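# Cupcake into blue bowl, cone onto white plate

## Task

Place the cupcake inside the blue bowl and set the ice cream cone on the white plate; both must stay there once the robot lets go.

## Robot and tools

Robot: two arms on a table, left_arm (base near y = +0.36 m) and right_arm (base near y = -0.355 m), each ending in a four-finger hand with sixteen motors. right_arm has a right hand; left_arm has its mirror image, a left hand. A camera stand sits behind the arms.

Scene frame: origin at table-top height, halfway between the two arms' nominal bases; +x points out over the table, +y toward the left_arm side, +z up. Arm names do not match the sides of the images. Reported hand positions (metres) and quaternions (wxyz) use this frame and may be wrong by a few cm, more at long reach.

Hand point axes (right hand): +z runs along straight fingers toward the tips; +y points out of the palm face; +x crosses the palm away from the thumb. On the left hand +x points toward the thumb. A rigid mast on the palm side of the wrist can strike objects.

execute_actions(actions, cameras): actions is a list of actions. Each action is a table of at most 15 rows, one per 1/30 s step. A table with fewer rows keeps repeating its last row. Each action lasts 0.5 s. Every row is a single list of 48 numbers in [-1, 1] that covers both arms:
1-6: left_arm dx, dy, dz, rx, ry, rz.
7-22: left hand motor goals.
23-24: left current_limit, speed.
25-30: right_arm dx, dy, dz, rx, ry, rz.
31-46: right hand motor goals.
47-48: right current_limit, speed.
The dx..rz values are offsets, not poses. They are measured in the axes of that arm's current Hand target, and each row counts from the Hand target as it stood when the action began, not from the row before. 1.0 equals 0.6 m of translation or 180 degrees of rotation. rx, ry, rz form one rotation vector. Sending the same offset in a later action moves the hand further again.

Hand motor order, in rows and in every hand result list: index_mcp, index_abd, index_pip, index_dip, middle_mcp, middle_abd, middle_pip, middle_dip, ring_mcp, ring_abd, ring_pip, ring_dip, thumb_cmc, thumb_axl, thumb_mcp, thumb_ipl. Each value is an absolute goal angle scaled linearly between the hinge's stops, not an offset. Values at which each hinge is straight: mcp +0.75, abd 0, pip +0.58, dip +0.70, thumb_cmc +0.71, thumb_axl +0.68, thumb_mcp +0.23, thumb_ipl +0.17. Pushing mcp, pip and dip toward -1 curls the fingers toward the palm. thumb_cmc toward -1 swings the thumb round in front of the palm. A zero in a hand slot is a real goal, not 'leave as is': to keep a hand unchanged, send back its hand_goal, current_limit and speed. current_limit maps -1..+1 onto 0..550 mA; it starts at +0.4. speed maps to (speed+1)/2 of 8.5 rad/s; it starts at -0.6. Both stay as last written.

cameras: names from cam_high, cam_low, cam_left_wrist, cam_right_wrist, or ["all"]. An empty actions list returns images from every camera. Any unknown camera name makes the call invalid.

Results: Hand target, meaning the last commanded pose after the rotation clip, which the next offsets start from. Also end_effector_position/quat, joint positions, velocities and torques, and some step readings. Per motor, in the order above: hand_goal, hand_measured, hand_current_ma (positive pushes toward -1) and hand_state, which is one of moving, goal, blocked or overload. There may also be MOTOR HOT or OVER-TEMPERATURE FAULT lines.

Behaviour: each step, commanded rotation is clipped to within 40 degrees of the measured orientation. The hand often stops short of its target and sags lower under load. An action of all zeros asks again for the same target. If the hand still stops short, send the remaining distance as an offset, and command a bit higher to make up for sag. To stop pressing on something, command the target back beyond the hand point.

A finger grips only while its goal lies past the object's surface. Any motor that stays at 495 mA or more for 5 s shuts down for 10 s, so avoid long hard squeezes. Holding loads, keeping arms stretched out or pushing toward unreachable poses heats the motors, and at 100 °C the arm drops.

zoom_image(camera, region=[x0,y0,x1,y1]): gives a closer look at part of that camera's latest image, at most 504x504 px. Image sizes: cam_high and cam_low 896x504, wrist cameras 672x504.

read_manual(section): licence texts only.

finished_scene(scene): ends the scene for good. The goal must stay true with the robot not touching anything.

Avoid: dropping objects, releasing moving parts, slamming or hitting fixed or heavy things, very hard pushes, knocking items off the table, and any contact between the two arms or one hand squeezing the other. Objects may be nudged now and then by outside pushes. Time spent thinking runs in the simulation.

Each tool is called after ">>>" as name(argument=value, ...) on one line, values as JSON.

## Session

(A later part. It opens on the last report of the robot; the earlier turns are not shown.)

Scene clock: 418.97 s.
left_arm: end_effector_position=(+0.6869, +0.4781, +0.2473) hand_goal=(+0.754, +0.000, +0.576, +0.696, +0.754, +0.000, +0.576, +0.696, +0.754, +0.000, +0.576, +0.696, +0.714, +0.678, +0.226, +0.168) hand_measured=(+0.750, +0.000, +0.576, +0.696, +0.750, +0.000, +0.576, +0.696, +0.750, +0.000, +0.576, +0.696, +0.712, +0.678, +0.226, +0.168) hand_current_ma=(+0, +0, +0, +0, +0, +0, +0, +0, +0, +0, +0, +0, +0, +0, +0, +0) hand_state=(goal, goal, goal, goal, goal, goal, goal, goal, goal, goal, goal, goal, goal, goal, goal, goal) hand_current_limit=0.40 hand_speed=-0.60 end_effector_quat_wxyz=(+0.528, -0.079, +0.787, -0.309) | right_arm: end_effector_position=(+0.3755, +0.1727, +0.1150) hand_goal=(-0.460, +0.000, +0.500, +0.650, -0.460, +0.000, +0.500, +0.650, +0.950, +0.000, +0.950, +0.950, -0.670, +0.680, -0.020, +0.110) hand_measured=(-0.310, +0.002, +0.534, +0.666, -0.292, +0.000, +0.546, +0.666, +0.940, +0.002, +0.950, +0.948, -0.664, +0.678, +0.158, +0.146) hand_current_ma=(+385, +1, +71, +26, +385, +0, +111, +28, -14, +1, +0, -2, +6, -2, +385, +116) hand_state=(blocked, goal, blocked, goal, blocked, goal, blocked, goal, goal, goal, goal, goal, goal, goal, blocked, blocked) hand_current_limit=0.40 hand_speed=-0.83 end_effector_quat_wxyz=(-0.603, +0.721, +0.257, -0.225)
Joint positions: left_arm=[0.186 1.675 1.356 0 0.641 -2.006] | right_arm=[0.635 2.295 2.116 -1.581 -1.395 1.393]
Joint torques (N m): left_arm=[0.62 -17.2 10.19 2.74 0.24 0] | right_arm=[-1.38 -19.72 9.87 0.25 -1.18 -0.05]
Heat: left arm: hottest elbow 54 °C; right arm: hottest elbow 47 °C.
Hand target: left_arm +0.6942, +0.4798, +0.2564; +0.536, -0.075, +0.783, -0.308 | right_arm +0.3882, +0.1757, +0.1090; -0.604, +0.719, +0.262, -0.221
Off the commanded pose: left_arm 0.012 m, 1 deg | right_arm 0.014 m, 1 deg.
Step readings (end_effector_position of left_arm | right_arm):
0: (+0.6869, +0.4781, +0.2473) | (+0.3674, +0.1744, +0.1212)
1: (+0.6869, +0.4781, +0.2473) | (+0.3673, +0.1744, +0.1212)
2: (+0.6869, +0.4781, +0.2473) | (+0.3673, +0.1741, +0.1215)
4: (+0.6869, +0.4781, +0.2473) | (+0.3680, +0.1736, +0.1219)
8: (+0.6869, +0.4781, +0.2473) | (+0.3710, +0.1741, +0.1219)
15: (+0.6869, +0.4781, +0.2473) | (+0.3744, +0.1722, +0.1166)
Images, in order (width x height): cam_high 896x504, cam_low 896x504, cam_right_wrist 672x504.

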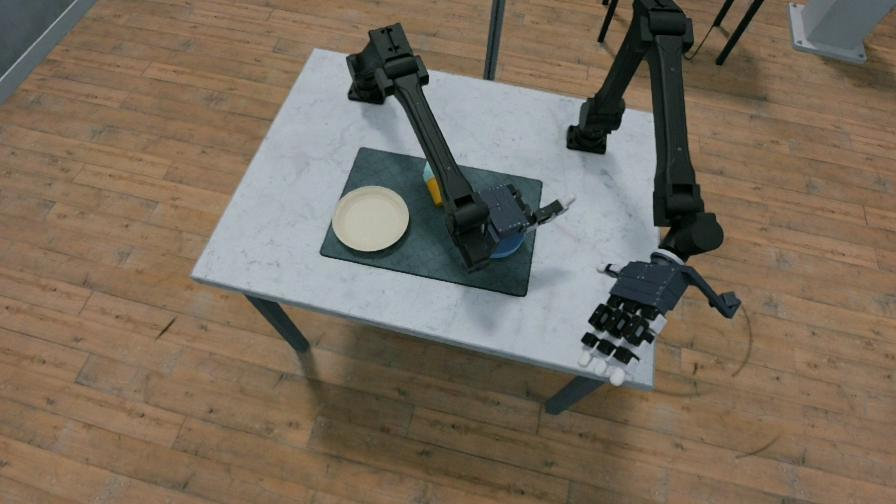

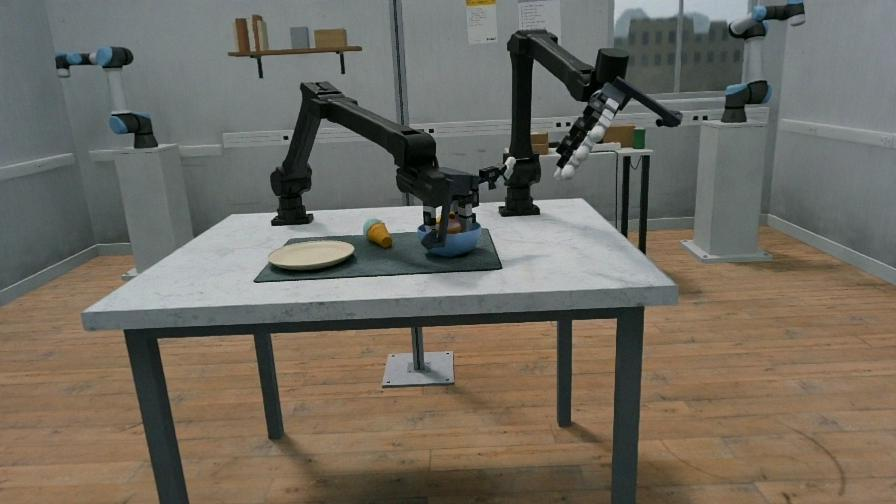

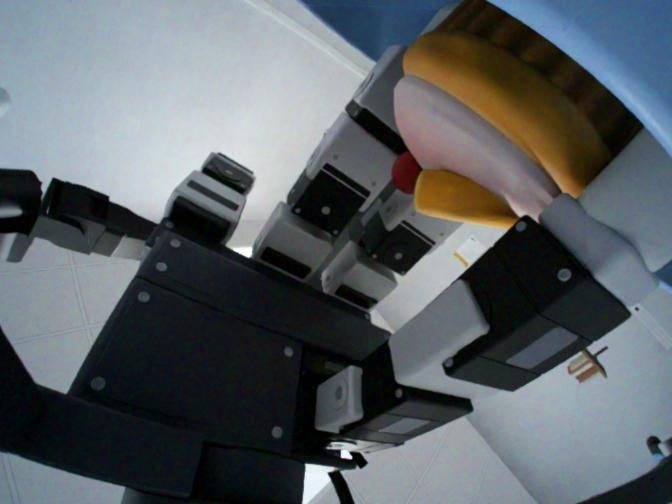

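>>> execute_actions(actions=[[[0,0,0,0,0,0,0.754,0,0.576,0.696,0.754,0,0.576,0.696,0.754,0,0.576,0.696,0.714,0.678,0.226,0.168,0.4,-0.6,0,0.023,0.004,0,0,0,-0.46,0,0.5,0.65,-0.46,0,0.5,0.65,0.95,0,0.95,0.95,-0.67,0.68,-0.02,0.11,0.4,-0.83]]], cameras=["cam_low", "cam_right_wrist"])

>>> zoom_image(camera="cam_low", region=[400, 160, 520, 280])

Scene clock: 436.63 s.
left_arm: end_effector_position=(+0.6869, +0.4781, +0.2473) hand_goal=(+0.754, +0.000, +0.576, +0.696, +0.754, +0.000, +0.576, +0.696, +0.754, +0.000, +0.576, +0.696, +0.714, +0.678, +0.226, +0.168) hand_measured=(+0.750, +0.000, +0.576, +0.696, +0.750, +0.000, +0.576, +0.696, +0.750, +0.000, +0.576, +0.696, +0.712, +0.678, +0.226, +0.168) hand_current_ma=(+0, +0, +0, +0, +0, +0, +0, +0, +0, +0, +0, +0, +0, +0, +0, +0) hand_state=(goal, goal, goal, goal, goal, goal, goal, goal, goal, goal, goal, goal, goal, goal, goal, goal) hand_current_limit=0.40 hand_speed=-0.60 end_effector_quat_wxyz=(+0.528, -0.079, +0.787, -0.309) | right_arm: end_effector_position=(+0.3766, +0.1736, +0.1029) hand_goal=(-0.460, +0.000, +0.500, +0.650, -0.460, +0.000, +0.500, +0.650, +0.950, +0.000, +0.950, +0.950, -0.670, +0.680, -0.020, +0.110) hand_measured=(-0.310, +0.002, +0.534, +0.666, -0.292, +0.000, +0.546, +0.666, +0.940, +0.002, +0.950, +0.948, -0.664, +0.678, +0.158, +0.146) hand_current_ma=(+385, +1, +71, +26, +385, +0, +111, +28, -14, +1, +0, -2, +6, -2, +385, +116) hand_state=(blocked, goal, blocked, goal, blocked, goal, blocked, goal, goal, goal, goal, goal, goal, goal, blocked, blocked) hand_current_limit=0.40 hand_speed=-0.83 end_effector_quat_wxyz=(-0.603, +0.720, +0.259, -0.225)
Joint positions: left_arm=[0.186 1.675 1.356 0 0.641 -2.006] | right_arm=[0.635 2.314 2.116 -1.581 -1.395 1.371]
Joint torques (N m): left_arm=[0.44 -17.44 10.14 2.76 0.26 0] | right_arm=[-1.44 -20.37 9.35 0.17 -1.16 -0.15]
Heat: left arm: hottest elbow 54 °C; right arm: hottest elbow 51 °C.
Hand target: left_arm +0.6942, +0.4798, +0.2564; +0.536, -0.075, +0.783, -0.308 | right_arm +0.3882, +0.1757, +0.0952; -0.604, +0.719, +0.262, -0.221
Off the commanded pose: left_arm 0.012 m, 1 deg | right_arm 0.014 m, 1 deg.
Step readings (end_effector_position of left_arm | right_arm):
0: (+0.6869, +0.4781, +0.2473) | (+0.3755, +0.1727, +0.1150)
1: (+0.6869, +0.4781, +0.2473) | (+0.3755, +0.1727, +0.1150)
2: (+0.6869, +0.4781, +0.2473) | (+0.3756, +0.1728, +0.1149)
4: (+0.6869, +0.4781, +0.2473) | (+0.3759, +0.1730, +0.1141)
8: (+0.6869, +0.4781, +0.2473) | (+0.3764, +0.1734, +0.1101)
15: (+0.6869, +0.4781, +0.2473) | (+0.3765, +0.1735, +0.1031)
Images, in order (width x height): cam_low 896x504, cam_right_wrist 672x504.

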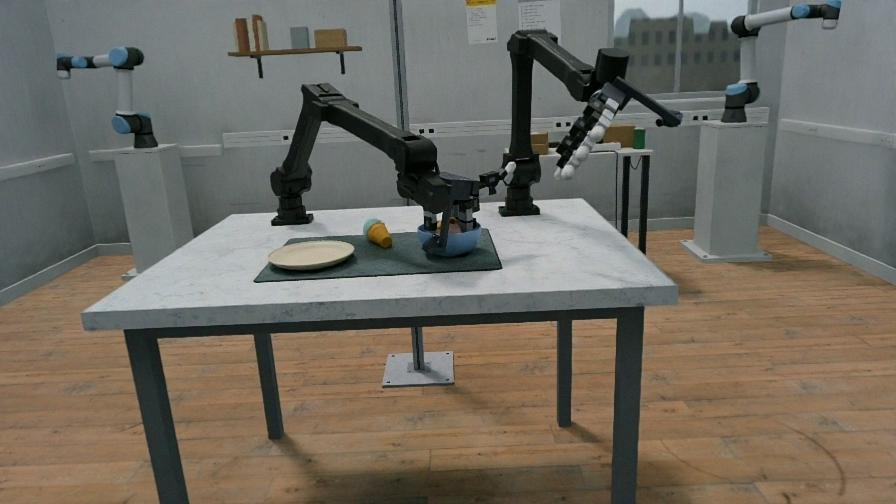

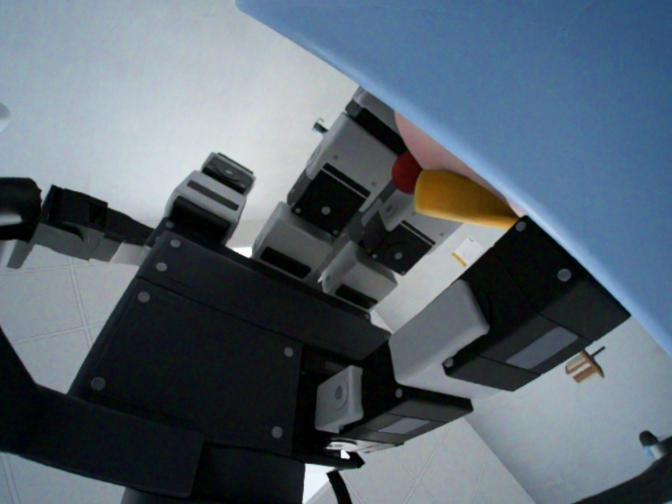

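Scaled by 4.200 from the camera's 896x504 image, which has a finer 1280x720 frame.

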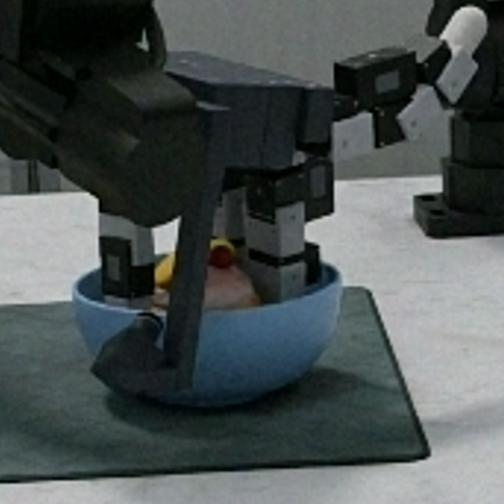

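>>> execute_actions(actions=[[[0,0,0,0,0,0,0.754,0,0.576,0.696,0.754,0,0.576,0.696,0.754,0,0.576,0.696,0.714,0.678,0.226,0.168,0.4,-0.6,0,0,0,0,0,0,-0.31,0,0.53,0.67,-0.3,0,0.54,0.67,0.95,0,0.95,0.95,-0.67,0.68,0.15,0.14,0.4,-0.85]],[[0,0,0,0,0,0,0.754,0,0.576,0.696,0.754,0,0.576,0.696,0.754,0,0.576,0.696,0.714,0.678,0.226,0.168,0.4,-0.6,0,0,0,0,0,0,-0.24,0,0.55,0.68,-0.23,0,0.56,0.68,0.95,0,0.95,0.95,-0.67,0.68,0.22,0.16,0.4,-0.85]]], cameras=["cam_low", "cam_right_wrist"])

>>> zoom_image(camera="cam_low", region=[400, 160, 520, 280])

Scene clock: 458.33 s.
left_arm: end_effector_position=(+0.6869, +0.4781, +0.2473) hand_goal=(+0.754, +0.000, +0.576, +0.696, +0.754, +0.000, +0.576, +0.696, +0.754, +0.000, +0.576, +0.696, +0.714, +0.678, +0.226, +0.168) hand_measured=(+0.750, +0.000, +0.576, +0.696, +0.750, +0.000, +0.576, +0.696, +0.750, +0.000, +0.576, +0.696, +0.712, +0.678, +0.226, +0.168) hand_current_ma=(+0, +0, +0, +0, +0, +0, +0, +0, +0, +0, +0, +0, +0, +0, +0, +0) hand_state=(goal, goal, goal, goal, goal, goal, goal, goal, goal, goal, goal, goal, goal, goal, goal, goal) hand_current_limit=0.40 hand_speed=-0.60 end_effector_quat_wxyz=(+0.528, -0.079, +0.787, -0.309) | right_arm: end_effector_position=(+0.3767, +0.1736, +0.1028) hand_goal=(-0.240, +0.000, +0.550, +0.680, -0.230, +0.000, +0.560, +0.680, +0.950, +0.000, +0.950, +0.950, -0.670, +0.680, +0.220, +0.160) hand_measured=(-0.268, +0.000, +0.546, +0.678, -0.240, +0.000, +0.558, +0.678, +0.940, +0.002, +0.950, +0.948, -0.666, +0.678, +0.198, +0.156) hand_current_ma=(-59, +0, -3, -2, -15, +0, -1, -1, -14, +1, +0, -2, +3, -2, -57, -6) hand_state=(blocked, goal, goal, goal, goal, goal, goal, goal, goal, goal, goal, goal, goal, goal, blocked, goal) hand_current_limit=0.40 hand_speed=-0.85 end_effector_quat_wxyz=(-0.603, +0.720, +0.260, -0.225)
Joint positions: left_arm=[0.186 1.675 1.356 0 0.641 -2.006] | right_arm=[0.635 2.314 2.116 -1.581 -1.395 1.37]
Joint torques (N m): left_arm=[0.97 -17.38 10.15 2.84 0.25 0] | right_arm=[-1.2 -19.72 9.46 0.39 -1.17 -0.07]
Heat: left arm: hottest elbow 54 °C; right arm: hottest elbow 52 °C.
Hand target: left_arm +0.6942, +0.4798, +0.2564; +0.536, -0.075, +0.783, -0.308 | right_arm +0.3882, +0.1757, +0.0951; -0.604, +0.720, +0.262, -0.221
Off the commanded pose: left_arm 0.012 m, 1 deg | right_arm 0.014 m, 1 deg.
Step readings (end_effector_position of left_arm | right_arm):
0: (+0.6869, +0.4781, +0.2473) | (+0.3766, +0.1736, +0.1029)
1: (+0.6869, +0.4781, +0.2473) | (+0.3766, +0.1736, +0.1029)
2: (+0.6869, +0.4781, +0.2473) | (+0.3766, +0.1736, +0.1029)
4: (+0.6869, +0.4781, +0.2473) | (+0.3766, +0.1736, +0.1029)
8: (+0.6869, +0.4781, +0.2473) | (+0.3766, +0.1736, +0.1029)
15: (+0.6869, +0.4781, +0.2473) | (+0.3766, +0.1736, +0.1029)
16: (+0.6869, +0.4781, +0.2473) | (+0.3766, +0.1736, +0.1029)
17: (+0.6869, +0.4781, +0.2473) | (+0.3766, +0.1736, +0.1029)
19: (+0.6869, +0.4781, +0.2473) | (+0.3767, +0.1736, +0.1028)
23: (+0.6869, +0.4781, +0.2473) | (+0.3767, +0.1736, +0.1028)
30: (+0.6869, +0.4781, +0.2473) | (+0.3767, +0.1736, +0.1028)
Images, in order (width x height): cam_low 896x504, cam_right_wrist 672x504.

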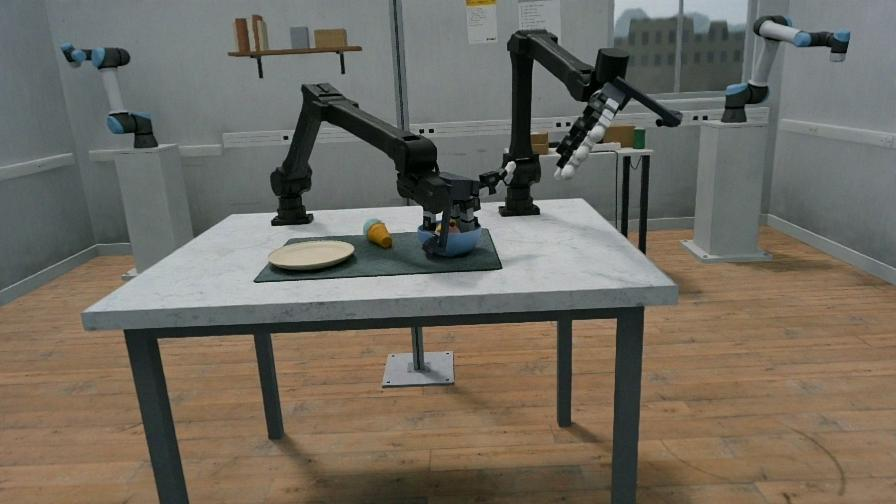

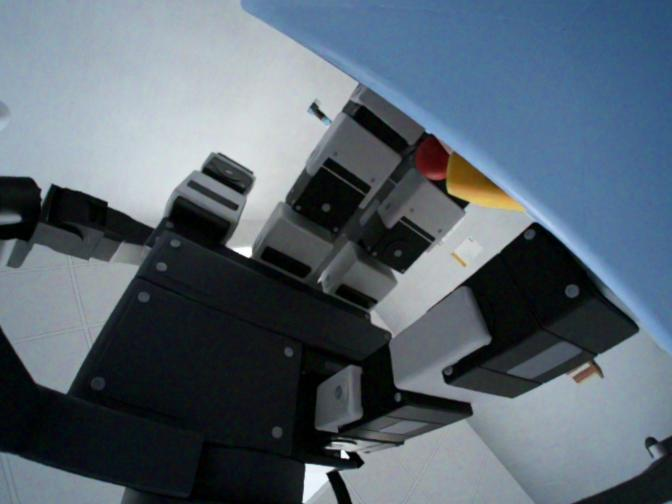

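Scaled by 4.200 from the camera's 896x504 image, which has a finer 1280x720 frame.

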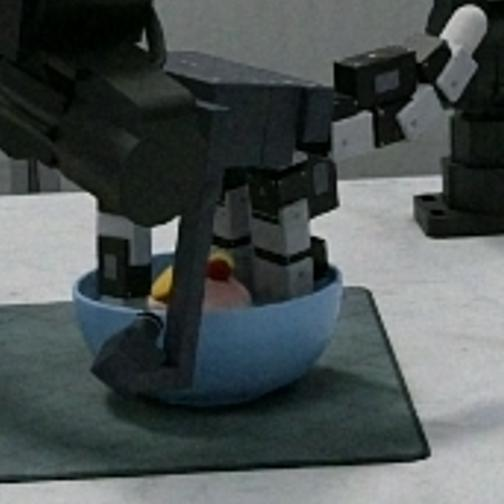

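>>> execute_actions(actions=[[[0,0,0,0,0,0,0.754,0,0.576,0.696,0.754,0,0.576,0.696,0.754,0,0.576,0.696,0.714,0.678,0.226,0.168,0.4,-0.6,0,-0.0575,-0.0101,0,0,0,-0.26,0,0.55,0.68,-0.24,0,0.56,0.68,0.95,0,0.95,0.95,-0.67,0.68,0.2,0.16,0.4,-0.85]],[[0,0,0,0,0,0,0.754,0,0.576,0.696,0.754,0,0.576,0.696,0.754,0,0.576,0.696,0.714,0.678,0.226,0.168,0.4,-0.6,-0.0077,-0.0915,-0.0095,0,0,0,-0.26,0,0.55,0.68,-0.24,0,0.56,0.68,0.95,0,0.95,0.95,-0.67,0.68,0.2,0.16,0.4,-0.85]],[[0,0,0,0,0,0,0.754,0,0.576,0.696,0.754,0,0.576,0.696,0.754,0,0.576,0.696,0.714,0.678,0.226,0.168,0.4,-0.6,-0.1303,0.01,-0.0277,0,0.0201,0.0035,-0.2,0,0.57,0.69,-0.2,0,0.57,0.69,0.95,0,0.95,0.95,-0.67,0.68,0.26,0.17,0.4,-0.8]],[[0,0,0,0,0,0,0.754,0,0.576,0.696,0.754,0,0.576,0.696,0.754,0,0.576,0.696,0.714,0.678,0.226,0.168,0.4,-0.6,-0.1282,0.0115,-0.036,0,0.0201,0.0035,-0.2,0,0.57,0.69,-0.2,0,0.57,0.69,0.95,0,0.95,0.95,-0.67,0.68,0.26,0.17,0.4,-0.8]],[[0,0,0,0,0,0,0.754,0,0.576,0.696,0.754,0,0.576,0.696,0.754,0,0.576,0.696,0.714,0.678,0.226,0.168,0.4,-0.6,-0.1255,0.013,-0.0441,0,0.0201,0.0035,-0.2,0,0.57,0.69,-0.2,0,0.57,0.69,0.95,0,0.95,0.95,-0.67,0.68,0.26,0.17,0.4,-0.8]]], cameras=["cam_high", "cam_low", "cam_right_wrist"])

>>> zoom_image(camera="cam_high", region=[340, 120, 560, 274])

Scene clock: 497.70 s.
left_arm: end_effector_position=(+0.6869, +0.4781, +0.2473) hand_goal=(+0.754, +0.000, +0.576, +0.696, +0.754, +0.000, +0.576, +0.696, +0.754, +0.000, +0.576, +0.696, +0.714, +0.678, +0.226, +0.168) hand_measured=(+0.750, +0.000, +0.576, +0.696, +0.750, +0.000, +0.576, +0.696, +0.750, +0.000, +0.576, +0.696, +0.712, +0.678, +0.226, +0.168) hand_current_ma=(+0, +0, +0, +0, +0, +0, +0, +0, +0, +0, +0, +0, +0, +0, +0, +0) hand_state=(goal, goal, goal, goal, goal, goal, goal, goal, goal, goal, goal, goal, goal, goal, goal, goal) hand_current_limit=0.40 hand_speed=-0.60 end_effector_quat_wxyz=(+0.528, -0.079, +0.787, -0.309) | right_arm: end_effector_position=(+0.2361, -0.0131, +0.1760) hand_goal=(-0.200, +0.000, +0.570, +0.690, -0.200, +0.000, +0.570, +0.690, +0.950, +0.000, +0.950, +0.950, -0.670, +0.680, +0.260, +0.170) hand_measured=(-0.208, +0.000, +0.566, +0.688, -0.206, +0.000, +0.566, +0.688, +0.940, +0.000, +0.950, +0.948, -0.670, +0.678, +0.256, +0.168) hand_current_ma=(-11, +0, -4, -3, -8, +0, -4, -2, -14, +0, +0, -2, +0, -2, -4, -3) hand_state=(goal, goal, goal, goal, goal, goal, goal, goal, goal, goal, goal, goal, goal, goal, goal, goal) hand_current_limit=0.40 hand_speed=-0.80 end_effector_quat_wxyz=(-0.624, +0.736, +0.199, -0.170)
Joint positions: left_arm=[0.186 1.675 1.356 0 0.641 -2.006] | right_arm=[0.49 1.569 1.173 -1.226 -1.407 1.52]
Joint torques (N m): left_arm=[0.73 -17.49 10.21 2.77 0.28 0] | right_arm=[-1.14 -11.75 5.83 1.1 -1.2 0.13]
Heat: left arm: hottest elbow 54 °C; right arm: hottest elbow 52 °C.
Hand target: left_arm +0.6942, +0.4798, +0.2564; +0.536, -0.075, +0.783, -0.308 | right_arm +0.2366, -0.0154, +0.1763; -0.622, +0.741, +0.192, -0.162
Off the commanded pose: left_arm 0.012 m, 1 deg | right_arm 0.002 m, 1 deg.
Step readings (end_effector_position of left_arm | right_arm):
0: (+0.6869, +0.4781, +0.2473) | (+0.3767, +0.1736, +0.1028)
1: (+0.6869, +0.4781, +0.2473) | (+0.3767, +0.1736, +0.1029)
2: (+0.6869, +0.4781, +0.2473) | (+0.3768, +0.1736, +0.1038)
4: (+0.6869, +0.4781, +0.2473) | (+0.3765, +0.1734, +0.1060)
8: (+0.6869, +0.4781, +0.2473) | (+0.3773, +0.1741, +0.1132)
15: (+0.6869, +0.4781, +0.2473) | (+0.3774, +0.1741, +0.1202)
16: (+0.6869, +0.4781, +0.2473) | (+0.3773, +0.1741, +0.1209)
17: (+0.6869, +0.4781, +0.2473) | (+0.3770, +0.1738, +0.1222)
19: (+0.6869, +0.4781, +0.2473) | (+0.3762, +0.1732, +0.1256)
23: (+0.6869, +0.4781, +0.2473) | (+0.3750, +0.1723, +0.1401)
30: (+0.6869, +0.4781, +0.2473) | (+0.3765, +0.1735, +0.1703)
31: (+0.6869, +0.4781, +0.2473) | (+0.3765, +0.1735, +0.1728)
32: (+0.6869, +0.4781, +0.2473) | (+0.3739, +0.1710, +0.1735)
34: (+0.6869, +0.4781, +0.2473) | (+0.3598, +0.1584, +0.1724)
38: (+0.6869, +0.4781, +0.2473) | (+0.3316, +0.1303, +0.1716)
45: (+0.6869, +0.4781, +0.2473) | (+0.3301, +0.1160, +0.1829)
46: (+0.6869, +0.4781, +0.2473) | (+0.3302, +0.1151, +0.1830)
47: (+0.6869, +0.4781, +0.2473) | (+0.3269, +0.1110, +0.1821)
49: (+0.6869, +0.4781, +0.2473) | (+0.3121, +0.0936, +0.1778)
53: (+0.6869, +0.4781, +0.2473) | (+0.2827, +0.0614, +0.1705)
60: (+0.6869, +0.4781, +0.2473) | (+0.2841, +0.0521, +0.1770)
61: (+0.6869, +0.4781, +0.2473) | (+0.2843, +0.0511, +0.1774)
62: (+0.6869, +0.4781, +0.2473) | (+0.2819, +0.0473, +0.1770)
64: (+0.6869, +0.4781, +0.2473) | (+0.2662, +0.0319, +0.1739)
68: (+0.6869, +0.4781, +0.2473) | (+0.2346, -0.0008, +0.1682)
75: (+0.6869, +0.4781, +0.2473) | (+0.2376, -0.0116, +0.1765)
Images, in order (width x height): cam_high 896x504, cam_low 896x504, cam_right_wrist 672x504.

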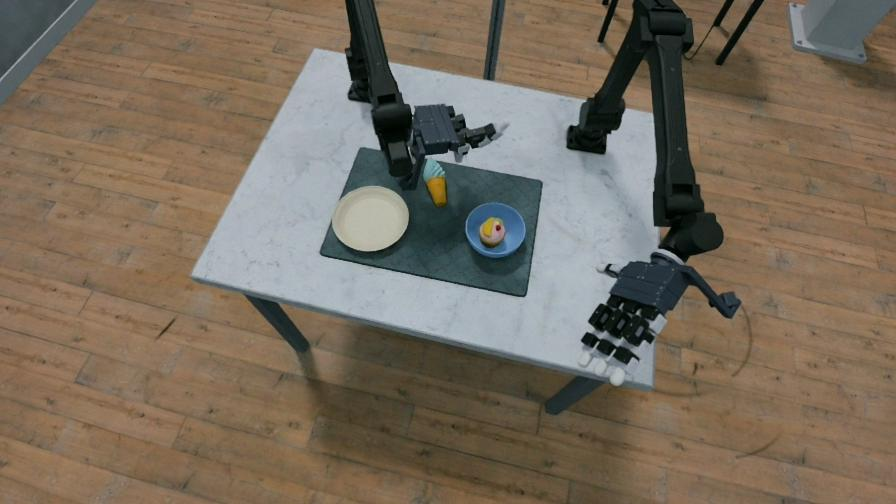

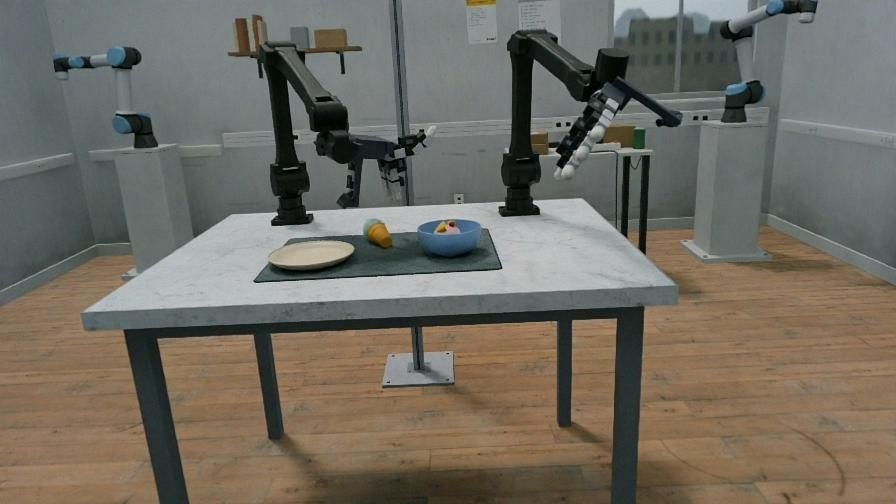

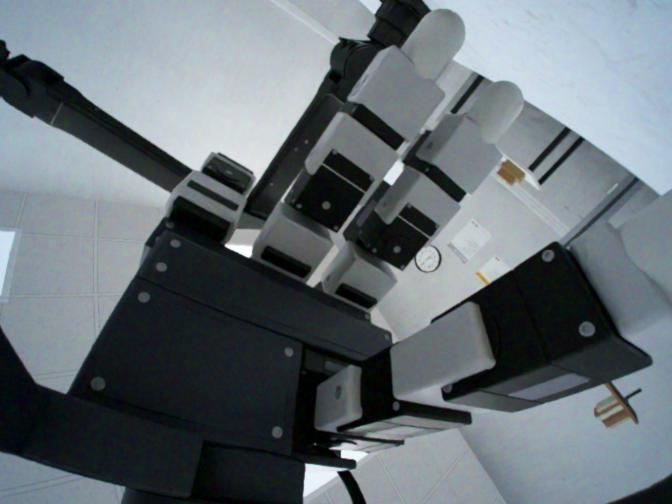

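Scaled by 2.291 from the camera's 896x504 image, which has a finer 1280x720 frame.

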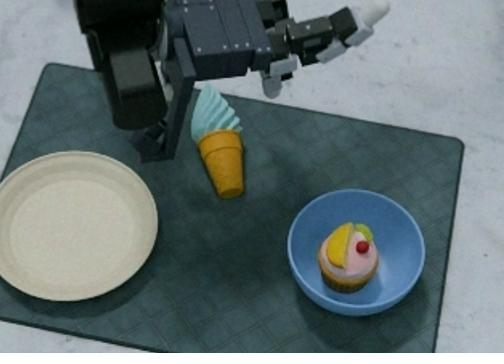

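>>> execute_actions(actions=[[[0,0,0,0,0,0,0.754,0,0.576,0.696,0.754,0,0.576,0.696,0.754,0,0.576,0.696,0.714,0.678,0.226,0.168,0.4,-0.6,-0.008,0.0765,0.013,0,0,0,-0.2,0,0.57,0.69,-0.2,0,0.57,0.69,0.95,0,0.95,0.95,-0.67,0.68,0.26,0.17,0.4,-0.8]],[[0,0,0,0,0,0,0.754,0,0.576,0.696,0.754,0,0.576,0.696,0.754,0,0.576,0.696,0.714,0.678,0.226,0.168,0.4,-0.6,0,0.0765,0.013,0,0,0,-0.2,0,0.57,0.69,-0.2,0,0.57,0.69,0.95,0,0.95,0.95,-0.67,0.68,0.26,0.17,0.4,-0.8]]], cameras=["cam_high", "cam_low", "cam_right_wrist"])

>>> zoom_image(camera="cam_low", region=[320, 160, 440, 280])

>>> zoom_image(camera="cam_high", region=[370, 110, 490, 230])

Scene clock: 533.83 s.
left_arm: end_effector_position=(+0.6869, +0.4781, +0.2473) hand_goal=(+0.754, +0.000, +0.576, +0.696, +0.754, +0.000, +0.576, +0.696, +0.754, +0.000, +0.576, +0.696, +0.714, +0.678, +0.226, +0.168) hand_measured=(+0.750, +0.000, +0.576, +0.696, +0.750, +0.000, +0.576, +0.696, +0.750, +0.000, +0.576, +0.696, +0.712, +0.678, +0.226, +0.168) hand_current_ma=(+0, +0, +0, +0, +0, +0, +0, +0, +0, +0, +0, +0, +0, +0, +0, +0) hand_state=(goal, goal, goal, goal, goal, goal, goal, goal, goal, goal, goal, goal, goal, goal, goal, goal) hand_current_limit=0.40 hand_speed=-0.60 end_effector_quat_wxyz=(+0.528, -0.079, +0.787, -0.309) | right_arm: end_effector_position=(+0.2309, -0.0167, +0.0884) hand_goal=(-0.200, +0.000, +0.570, +0.690, -0.200, +0.000, +0.570, +0.690, +0.950, +0.000, +0.950, +0.950, -0.670, +0.680, +0.260, +0.170) hand_measured=(-0.208, +0.000, +0.566, +0.688, -0.206, +0.000, +0.566, +0.688, +0.940, +0.000, +0.950, +0.948, -0.670, +0.678, +0.256, +0.168) hand_current_ma=(-11, +0, -4, -3, -8, +0, -4, -2, -14, +0, +0, -2, +0, -2, -4, -3) hand_state=(goal, goal, goal, goal, goal, goal, goal, goal, goal, goal, goal, goal, goal, goal, goal, goal) hand_current_limit=0.40 hand_speed=-0.80 end_effector_quat_wxyz=(-0.624, +0.738, +0.200, -0.160)
Joint positions: left_arm=[0.186 1.675 1.356 0 0.641 -2.006] | right_arm=[0.49 1.647 1.011 -0.902 -1.4 1.59]
Joint torques (N m): left_arm=[0.85 -17.14 10.21 2.81 0.24 -0.02] | right_arm=[-1.9 -10.29 5.24 1.39 -1.24 0.11]
Heat: left arm: hottest elbow 54 °C; right arm: hottest elbow 46 °C.
Hand target: left_arm +0.6942, +0.4798, +0.2564; +0.536, -0.075, +0.783, -0.308 | right_arm +0.2326, -0.0182, +0.0832; -0.622, +0.741, +0.192, -0.162
Off the commanded pose: left_arm 0.012 m, 1 deg | right_arm 0.006 m, 1 deg.
Step readings (end_effector_position of left_arm | right_arm):
0: (+0.6869, +0.4781, +0.2473) | (+0.2360, -0.0131, +0.1760)
1: (+0.6869, +0.4781, +0.2473) | (+0.2358, -0.0132, +0.1755)
2: (+0.6869, +0.4781, +0.2473) | (+0.2359, -0.0132, +0.1734)
4: (+0.6869, +0.4781, +0.2473) | (+0.2349, -0.0138, +0.1661)
8: (+0.6869, +0.4781, +0.2473) | (+0.2282, -0.0181, +0.1468)
15: (+0.6869, +0.4781, +0.2473) | (+0.2313, -0.0164, +0.1378)
16: (+0.6869, +0.4781, +0.2473) | (+0.2318, -0.0161, +0.1374)
17: (+0.6869, +0.4781, +0.2473) | (+0.2324, -0.0157, +0.1357)
19: (+0.6869, +0.4781, +0.2473) | (+0.2327, -0.0155, +0.1292)
23: (+0.6869, +0.4781, +0.2473) | (+0.2296, -0.0174, +0.1064)
30: (+0.6869, +0.4781, +0.2473) | (+0.2296, -0.0175, +0.0883)
Images, in order (width x height): cam_high 896x504, cam_low 896x504, cam_right_wrist 672x504.

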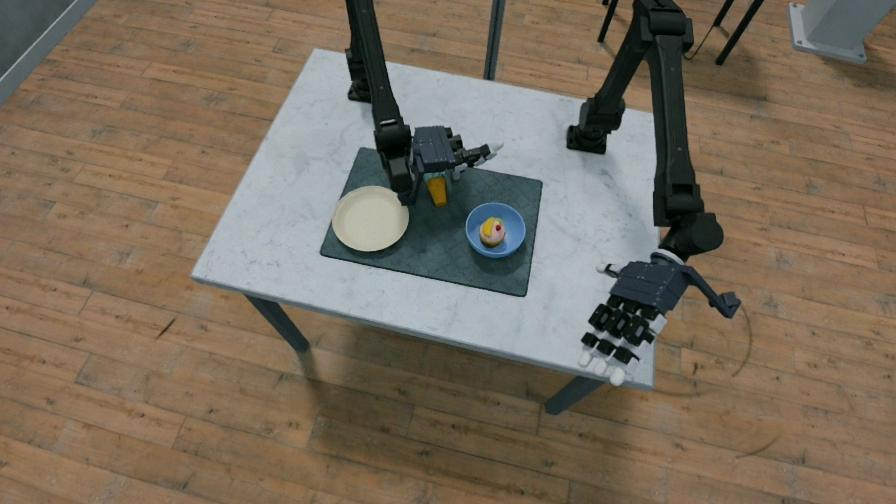

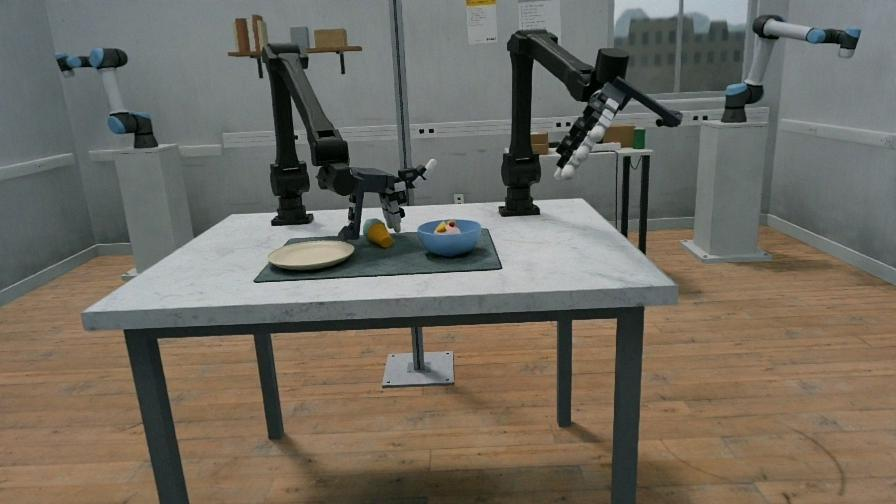

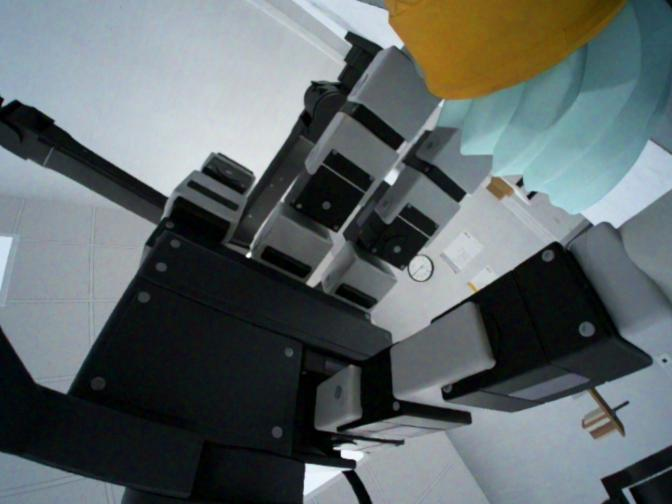

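Scaled by 4.200 from the camera's 896x504 image, which has a finer 1280x720 frame.

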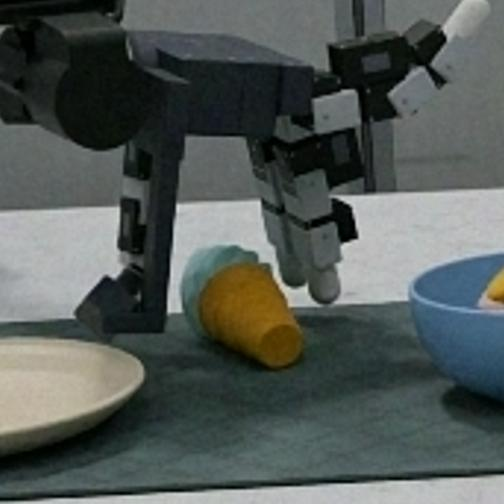

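Scaled by 4.200 from the camera's 896x504 image, which has a finer 1280x720 frame.

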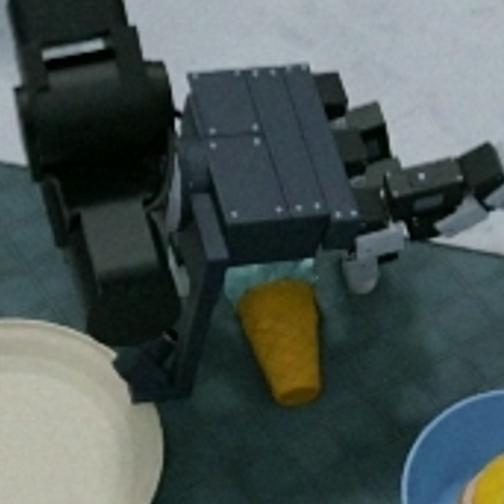

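>>> execute_actions(actions=[[[0,0,0,0,0,0,0.754,0,0.576,0.696,0.754,0,0.576,0.696,0.754,0,0.576,0.696,0.714,0.678,0.226,0.168,0.4,-0.6,0.035,0.004,0.009,0,0,0,-0.2,0,0.57,0.69,-0.2,0,0.57,0.69,0.95,0,0.95,0.95,-0.67,0.68,0.26,0.17,0.4,-0.8]]], cameras=["cam_high", "cam_low", "cam_right_wrist"])

>>> zoom_image(camera="cam_low", region=[320, 160, 440, 280])

>>> zoom_image(camera="cam_high", region=[370, 110, 490, 230])

Scene clock: 566.70 s.
left_arm: end_effector_position=(+0.6869, +0.4781, +0.2473) hand_goal=(+0.754, +0.000, +0.576, +0.696, +0.754, +0.000, +0.576, +0.696, +0.754, +0.000, +0.576, +0.696, +0.714, +0.678, +0.226, +0.168) hand_measured=(+0.750, +0.000, +0.576, +0.696, +0.750, +0.000, +0.576, +0.696, +0.750, +0.000, +0.576, +0.696, +0.712, +0.678, +0.226, +0.168) hand_current_ma=(+0, +0, +0, +0, +0, +0, +0, +0, +0, +0, +0, +0, +0, +0, +0, +0) hand_state=(goal, goal, goal, goal, goal, goal, goal, goal, goal, goal, goal, goal, goal, goal, goal, goal) hand_current_limit=0.40 hand_speed=-0.60 end_effector_quat_wxyz=(+0.528, -0.079, +0.787, -0.309) | right_arm: end_effector_position=(+0.2408, -0.0108, +0.0834) hand_goal=(-0.200, +0.000, +0.570, +0.690, -0.200, +0.000, +0.570, +0.690, +0.950, +0.000, +0.950, +0.950, -0.670, +0.680, +0.260, +0.170) hand_measured=(-0.208, +0.000, +0.566, +0.688, -0.206, +0.000, +0.566, +0.688, +0.940, +0.000, +0.950, +0.948, -0.670, +0.678, +0.256, +0.168) hand_current_ma=(-11, +0, -4, -3, -8, +0, -4, -2, -14, +0, +0, -2, +0, -2, -4, -3) hand_state=(goal, goal, goal, goal, goal, goal, goal, goal, goal, goal, goal, goal, goal, goal, goal, goal) hand_current_limit=0.40 hand_speed=-0.80 end_effector_quat_wxyz=(-0.624, +0.740, +0.195, -0.160)
Joint positions: left_arm=[0.186 1.675 1.356 0 0.641 -2.006] | right_arm=[0.49 1.673 1.028 -0.849 -1.4 1.641]
Joint torques (N m): left_arm=[0.62 -17.49 10.24 2.8 0.23 -0.01] | right_arm=[-0.73 -9.7 7.41 1.36 -1.23 0.17]
Heat: left arm: hottest elbow 55 °C; right arm: hottest elbow 44 °C.
Hand target: left_arm +0.6942, +0.4798, +0.2564; +0.536, -0.075, +0.783, -0.308 | right_arm +0.2485, -0.0038, +0.0798; -0.622, +0.741, +0.192, -0.162
Off the commanded pose: left_arm 0.012 m, 1 deg | right_arm 0.011 m, 1 deg.
Step readings (end_effector_position of left_arm | right_arm):
0: (+0.6869, +0.4781, +0.2473) | (+0.2309, -0.0167, +0.0884)
1: (+0.6869, +0.4781, +0.2473) | (+0.2309, -0.0167, +0.0884)
2: (+0.6869, +0.4781, +0.2473) | (+0.2311, -0.0166, +0.0882)
4: (+0.6869, +0.4781, +0.2473) | (+0.2321, -0.0160, +0.0868)
8: (+0.6869, +0.4781, +0.2473) | (+0.2356, -0.0140, +0.0825)
15: (+0.6869, +0.4781, +0.2473) | (+0.2404, -0.0111, +0.0832)
Images, in order (width x height): cam_high 896x504, cam_low 896x504, cam_right_wrist 672x504.

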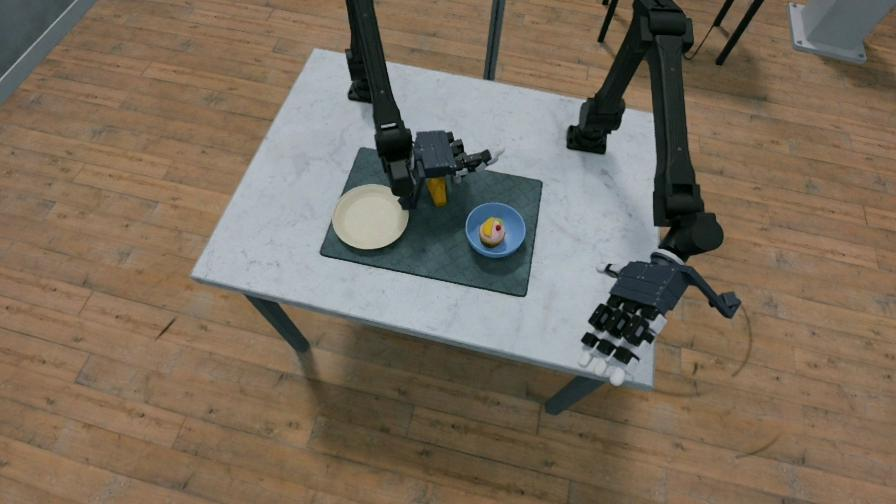

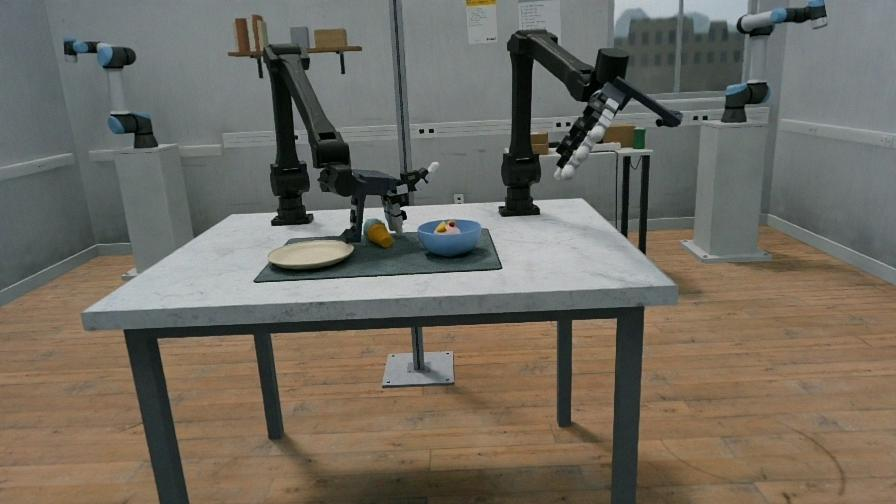

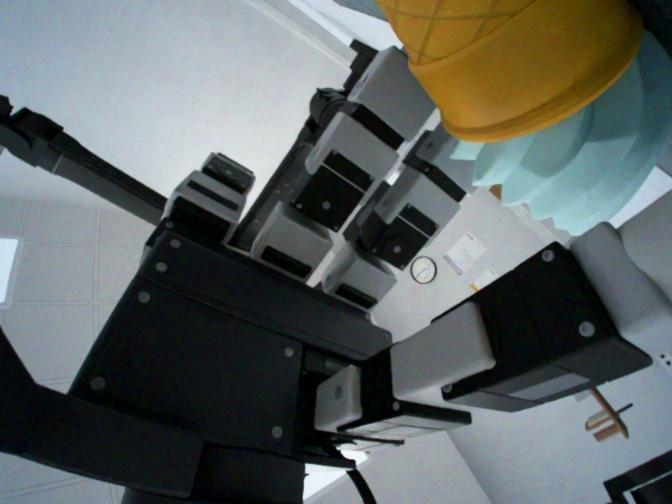

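Scaled by 4.200 from the camera's 896x504 image, which has a finer 1280x720 frame.

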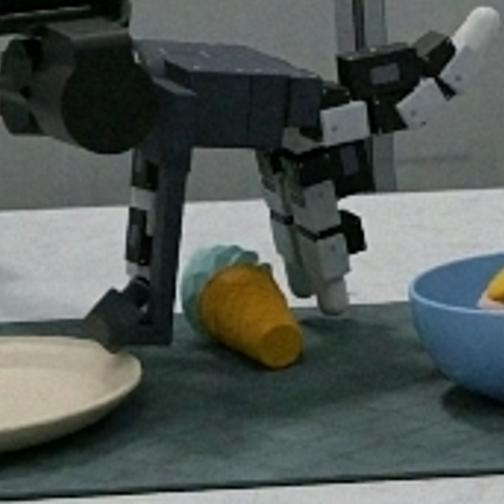

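Scaled by 4.200 from the camera's 896x504 image, which has a finer 1280x720 frame.

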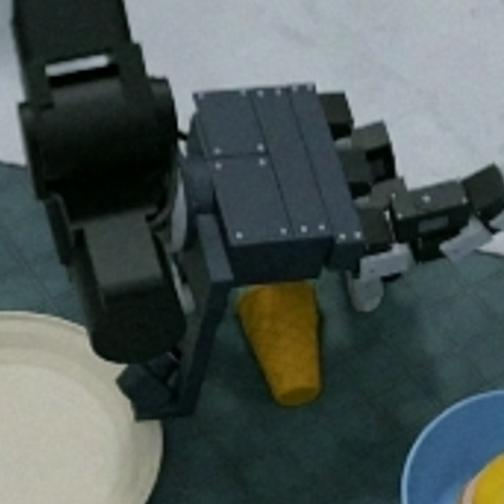

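>>> zoom_image(camera="cam_low", region=[250, 210, 380, 290])

>>> zoom_image(camera="cam_high", region=[320, 150, 450, 270])

Scaled by 3.877 from the camera's 896x504 image, which has a finer 1280x720 frame.

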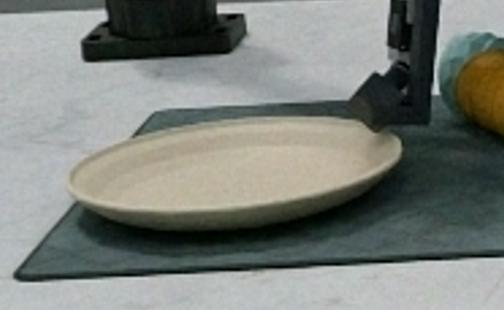

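Scaled by 3.877 from the camera's 896x504 image, which has a finer 1280x720 frame.

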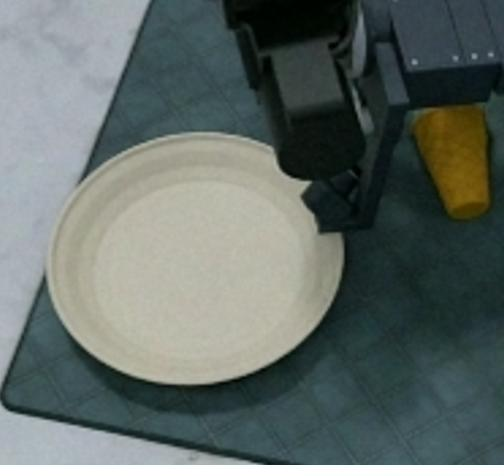

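>>> execute_actions(actions=[[[0,0,0,0,0,0,0.754,0,0.576,0.696,0.754,0,0.576,0.696,0.754,0,0.576,0.696,0.714,0.678,0.226,0.168,0.4,-0.6,0,-0.0213,-0.0038,0,0,0,-0.2,0,0.57,0.69,-0.2,0,0.57,0.69,0.95,0,0.95,0.95,-0.67,0.68,0.26,0.17,0.4,-0.8]],[[0,0,0,0,0,0,0.754,0,0.576,0.696,0.754,0,0.576,0.696,0.754,0,0.576,0.696,0.714,0.678,0.226,0.168,0.4,-0.6,0.003,0,0,0,-0.0219,-0.0039,-0.2,0,0.57,0.69,-0.2,0,0.57,0.69,0.95,0,0.95,0.95,-0.67,0.68,0.26,0.17,0.4,-0.8]]], cameras=["cam_high", "cam_low", "cam_right_wrist"])

>>> zoom_image(camera="cam_low", region=[250, 180, 430, 290])

>>> zoom_image(camera="cam_high", region=[320, 120, 500, 270])

Scene clock: 621.17 s.
left_arm: end_effector_position=(+0.6869, +0.4781, +0.2473) hand_goal=(+0.754, +0.000, +0.576, +0.696, +0.754, +0.000, +0.576, +0.696, +0.754, +0.000, +0.576, +0.696, +0.714, +0.678, +0.226, +0.168) hand_measured=(+0.750, +0.000, +0.576, +0.696, +0.750, +0.000, +0.576, +0.696, +0.750, +0.000, +0.576, +0.696, +0.712, +0.678, +0.226, +0.168) hand_current_ma=(+0, +0, +0, +0, +0, +0, +0, +0, +0, +0, +0, +0, +0, +0, +0, +0) hand_state=(goal, goal, goal, goal, goal, goal, goal, goal, goal, goal, goal, goal, goal, goal, goal, goal) hand_current_limit=0.40 hand_speed=-0.60 end_effector_quat_wxyz=(+0.528, -0.079, +0.787, -0.309) | right_arm: end_effector_position=(+0.2415, -0.0120, +0.0931) hand_goal=(-0.200, +0.000, +0.570, +0.690, -0.200, +0.000, +0.570, +0.690, +0.950, +0.000, +0.950, +0.950, -0.670, +0.680, +0.260, +0.170) hand_measured=(-0.208, +0.000, +0.566, +0.688, -0.206, +0.000, +0.566, +0.688, +0.940, +0.000, +0.950, +0.948, -0.670, +0.678, +0.256, +0.168) hand_current_ma=(-11, +0, -4, -3, -8, +0, -4, -2, -14, +0, +0, -2, +0, -2, -4, -3) hand_state=(goal, goal, goal, goal, goal, goal, goal, goal, goal, goal, goal, goal, goal, goal, goal, goal) hand_current_limit=0.40 hand_speed=-0.80 end_effector_quat_wxyz=(-0.617, +0.739, +0.202, -0.179)
Joint positions: left_arm=[0.186 1.675 1.356 0 0.641 -2.006] | right_arm=[0.49 1.716 1.116 -1.131 -1.394 1.423]
Joint torques (N m): left_arm=[0.56 -17.49 10.24 2.85 0.25 -0.01] | right_arm=[-0.91 -10.87 7.91 0.24 -1.13 -0.1]
Heat: left arm: hottest elbow 55 °C; right arm: hottest elbow 46 °C.
Hand target: left_arm +0.6942, +0.4798, +0.2564; +0.536, -0.075, +0.783, -0.308 | right_arm +0.2501, -0.0029, +0.0928; -0.616, +0.734, +0.218, -0.183
Off the commanded pose: left_arm 0.012 m, 1 deg | right_arm 0.013 m, 2 deg.
Step readings (end_effector_position of left_arm | right_arm):
0: (+0.6869, +0.4781, +0.2473) | (+0.2408, -0.0108, +0.0834)
1: (+0.6869, +0.4781, +0.2473) | (+0.2408, -0.0108, +0.0834)
2: (+0.6869, +0.4781, +0.2473) | (+0.2408, -0.0108, +0.0834)
4: (+0.6869, +0.4781, +0.2473) | (+0.2409, -0.0107, +0.0837)
8: (+0.6869, +0.4781, +0.2473) | (+0.2409, -0.0107, +0.0843)
15: (+0.6869, +0.4781, +0.2473) | (+0.2407, -0.0108, +0.0845)
16: (+0.6869, +0.4781, +0.2473) | (+0.2408, -0.0108, +0.0847)
17: (+0.6869, +0.4781, +0.2473) | (+0.2401, -0.0113, +0.0856)
19: (+0.6869, +0.4781, +0.2473) | (+0.2383, -0.0126, +0.0884)
23: (+0.6869, +0.4781, +0.2473) | (+0.2390, -0.0125, +0.0953)
30: (+0.6869, +0.4781, +0.2473) | (+0.2405, -0.0122, +0.0960)
Images, in order (width x height): cam_high 896x504, cam_low 896x504, cam_right_wrist 672x504.

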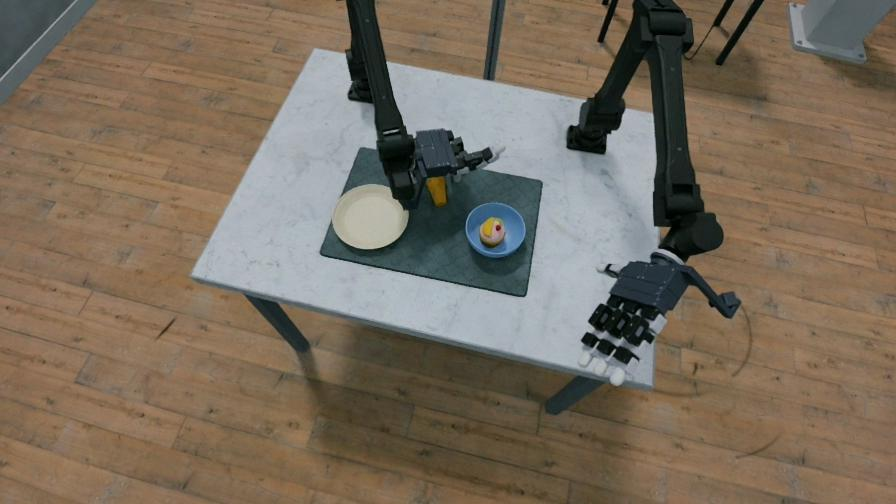

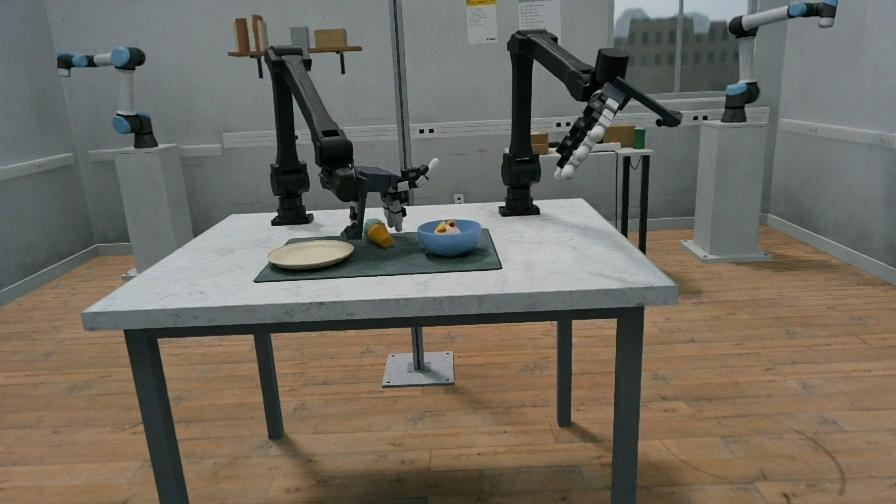

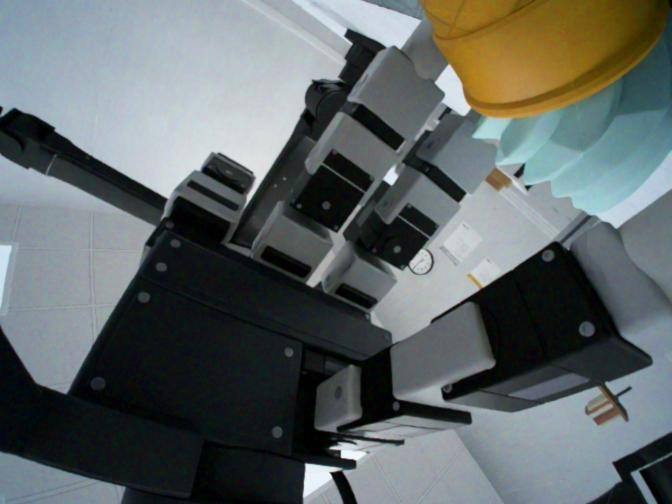

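Scaled by 2.800 from the camera's 896x504 image, which has a finer 1280x720 frame.

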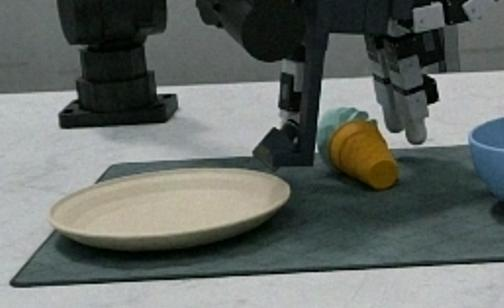

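Scaled by 2.800 from the camera's 896x504 image, which has a finer 1280x720 frame.

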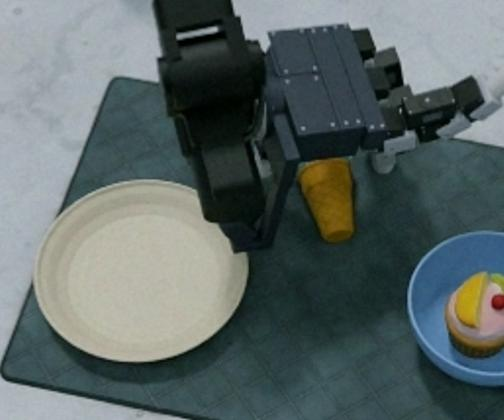

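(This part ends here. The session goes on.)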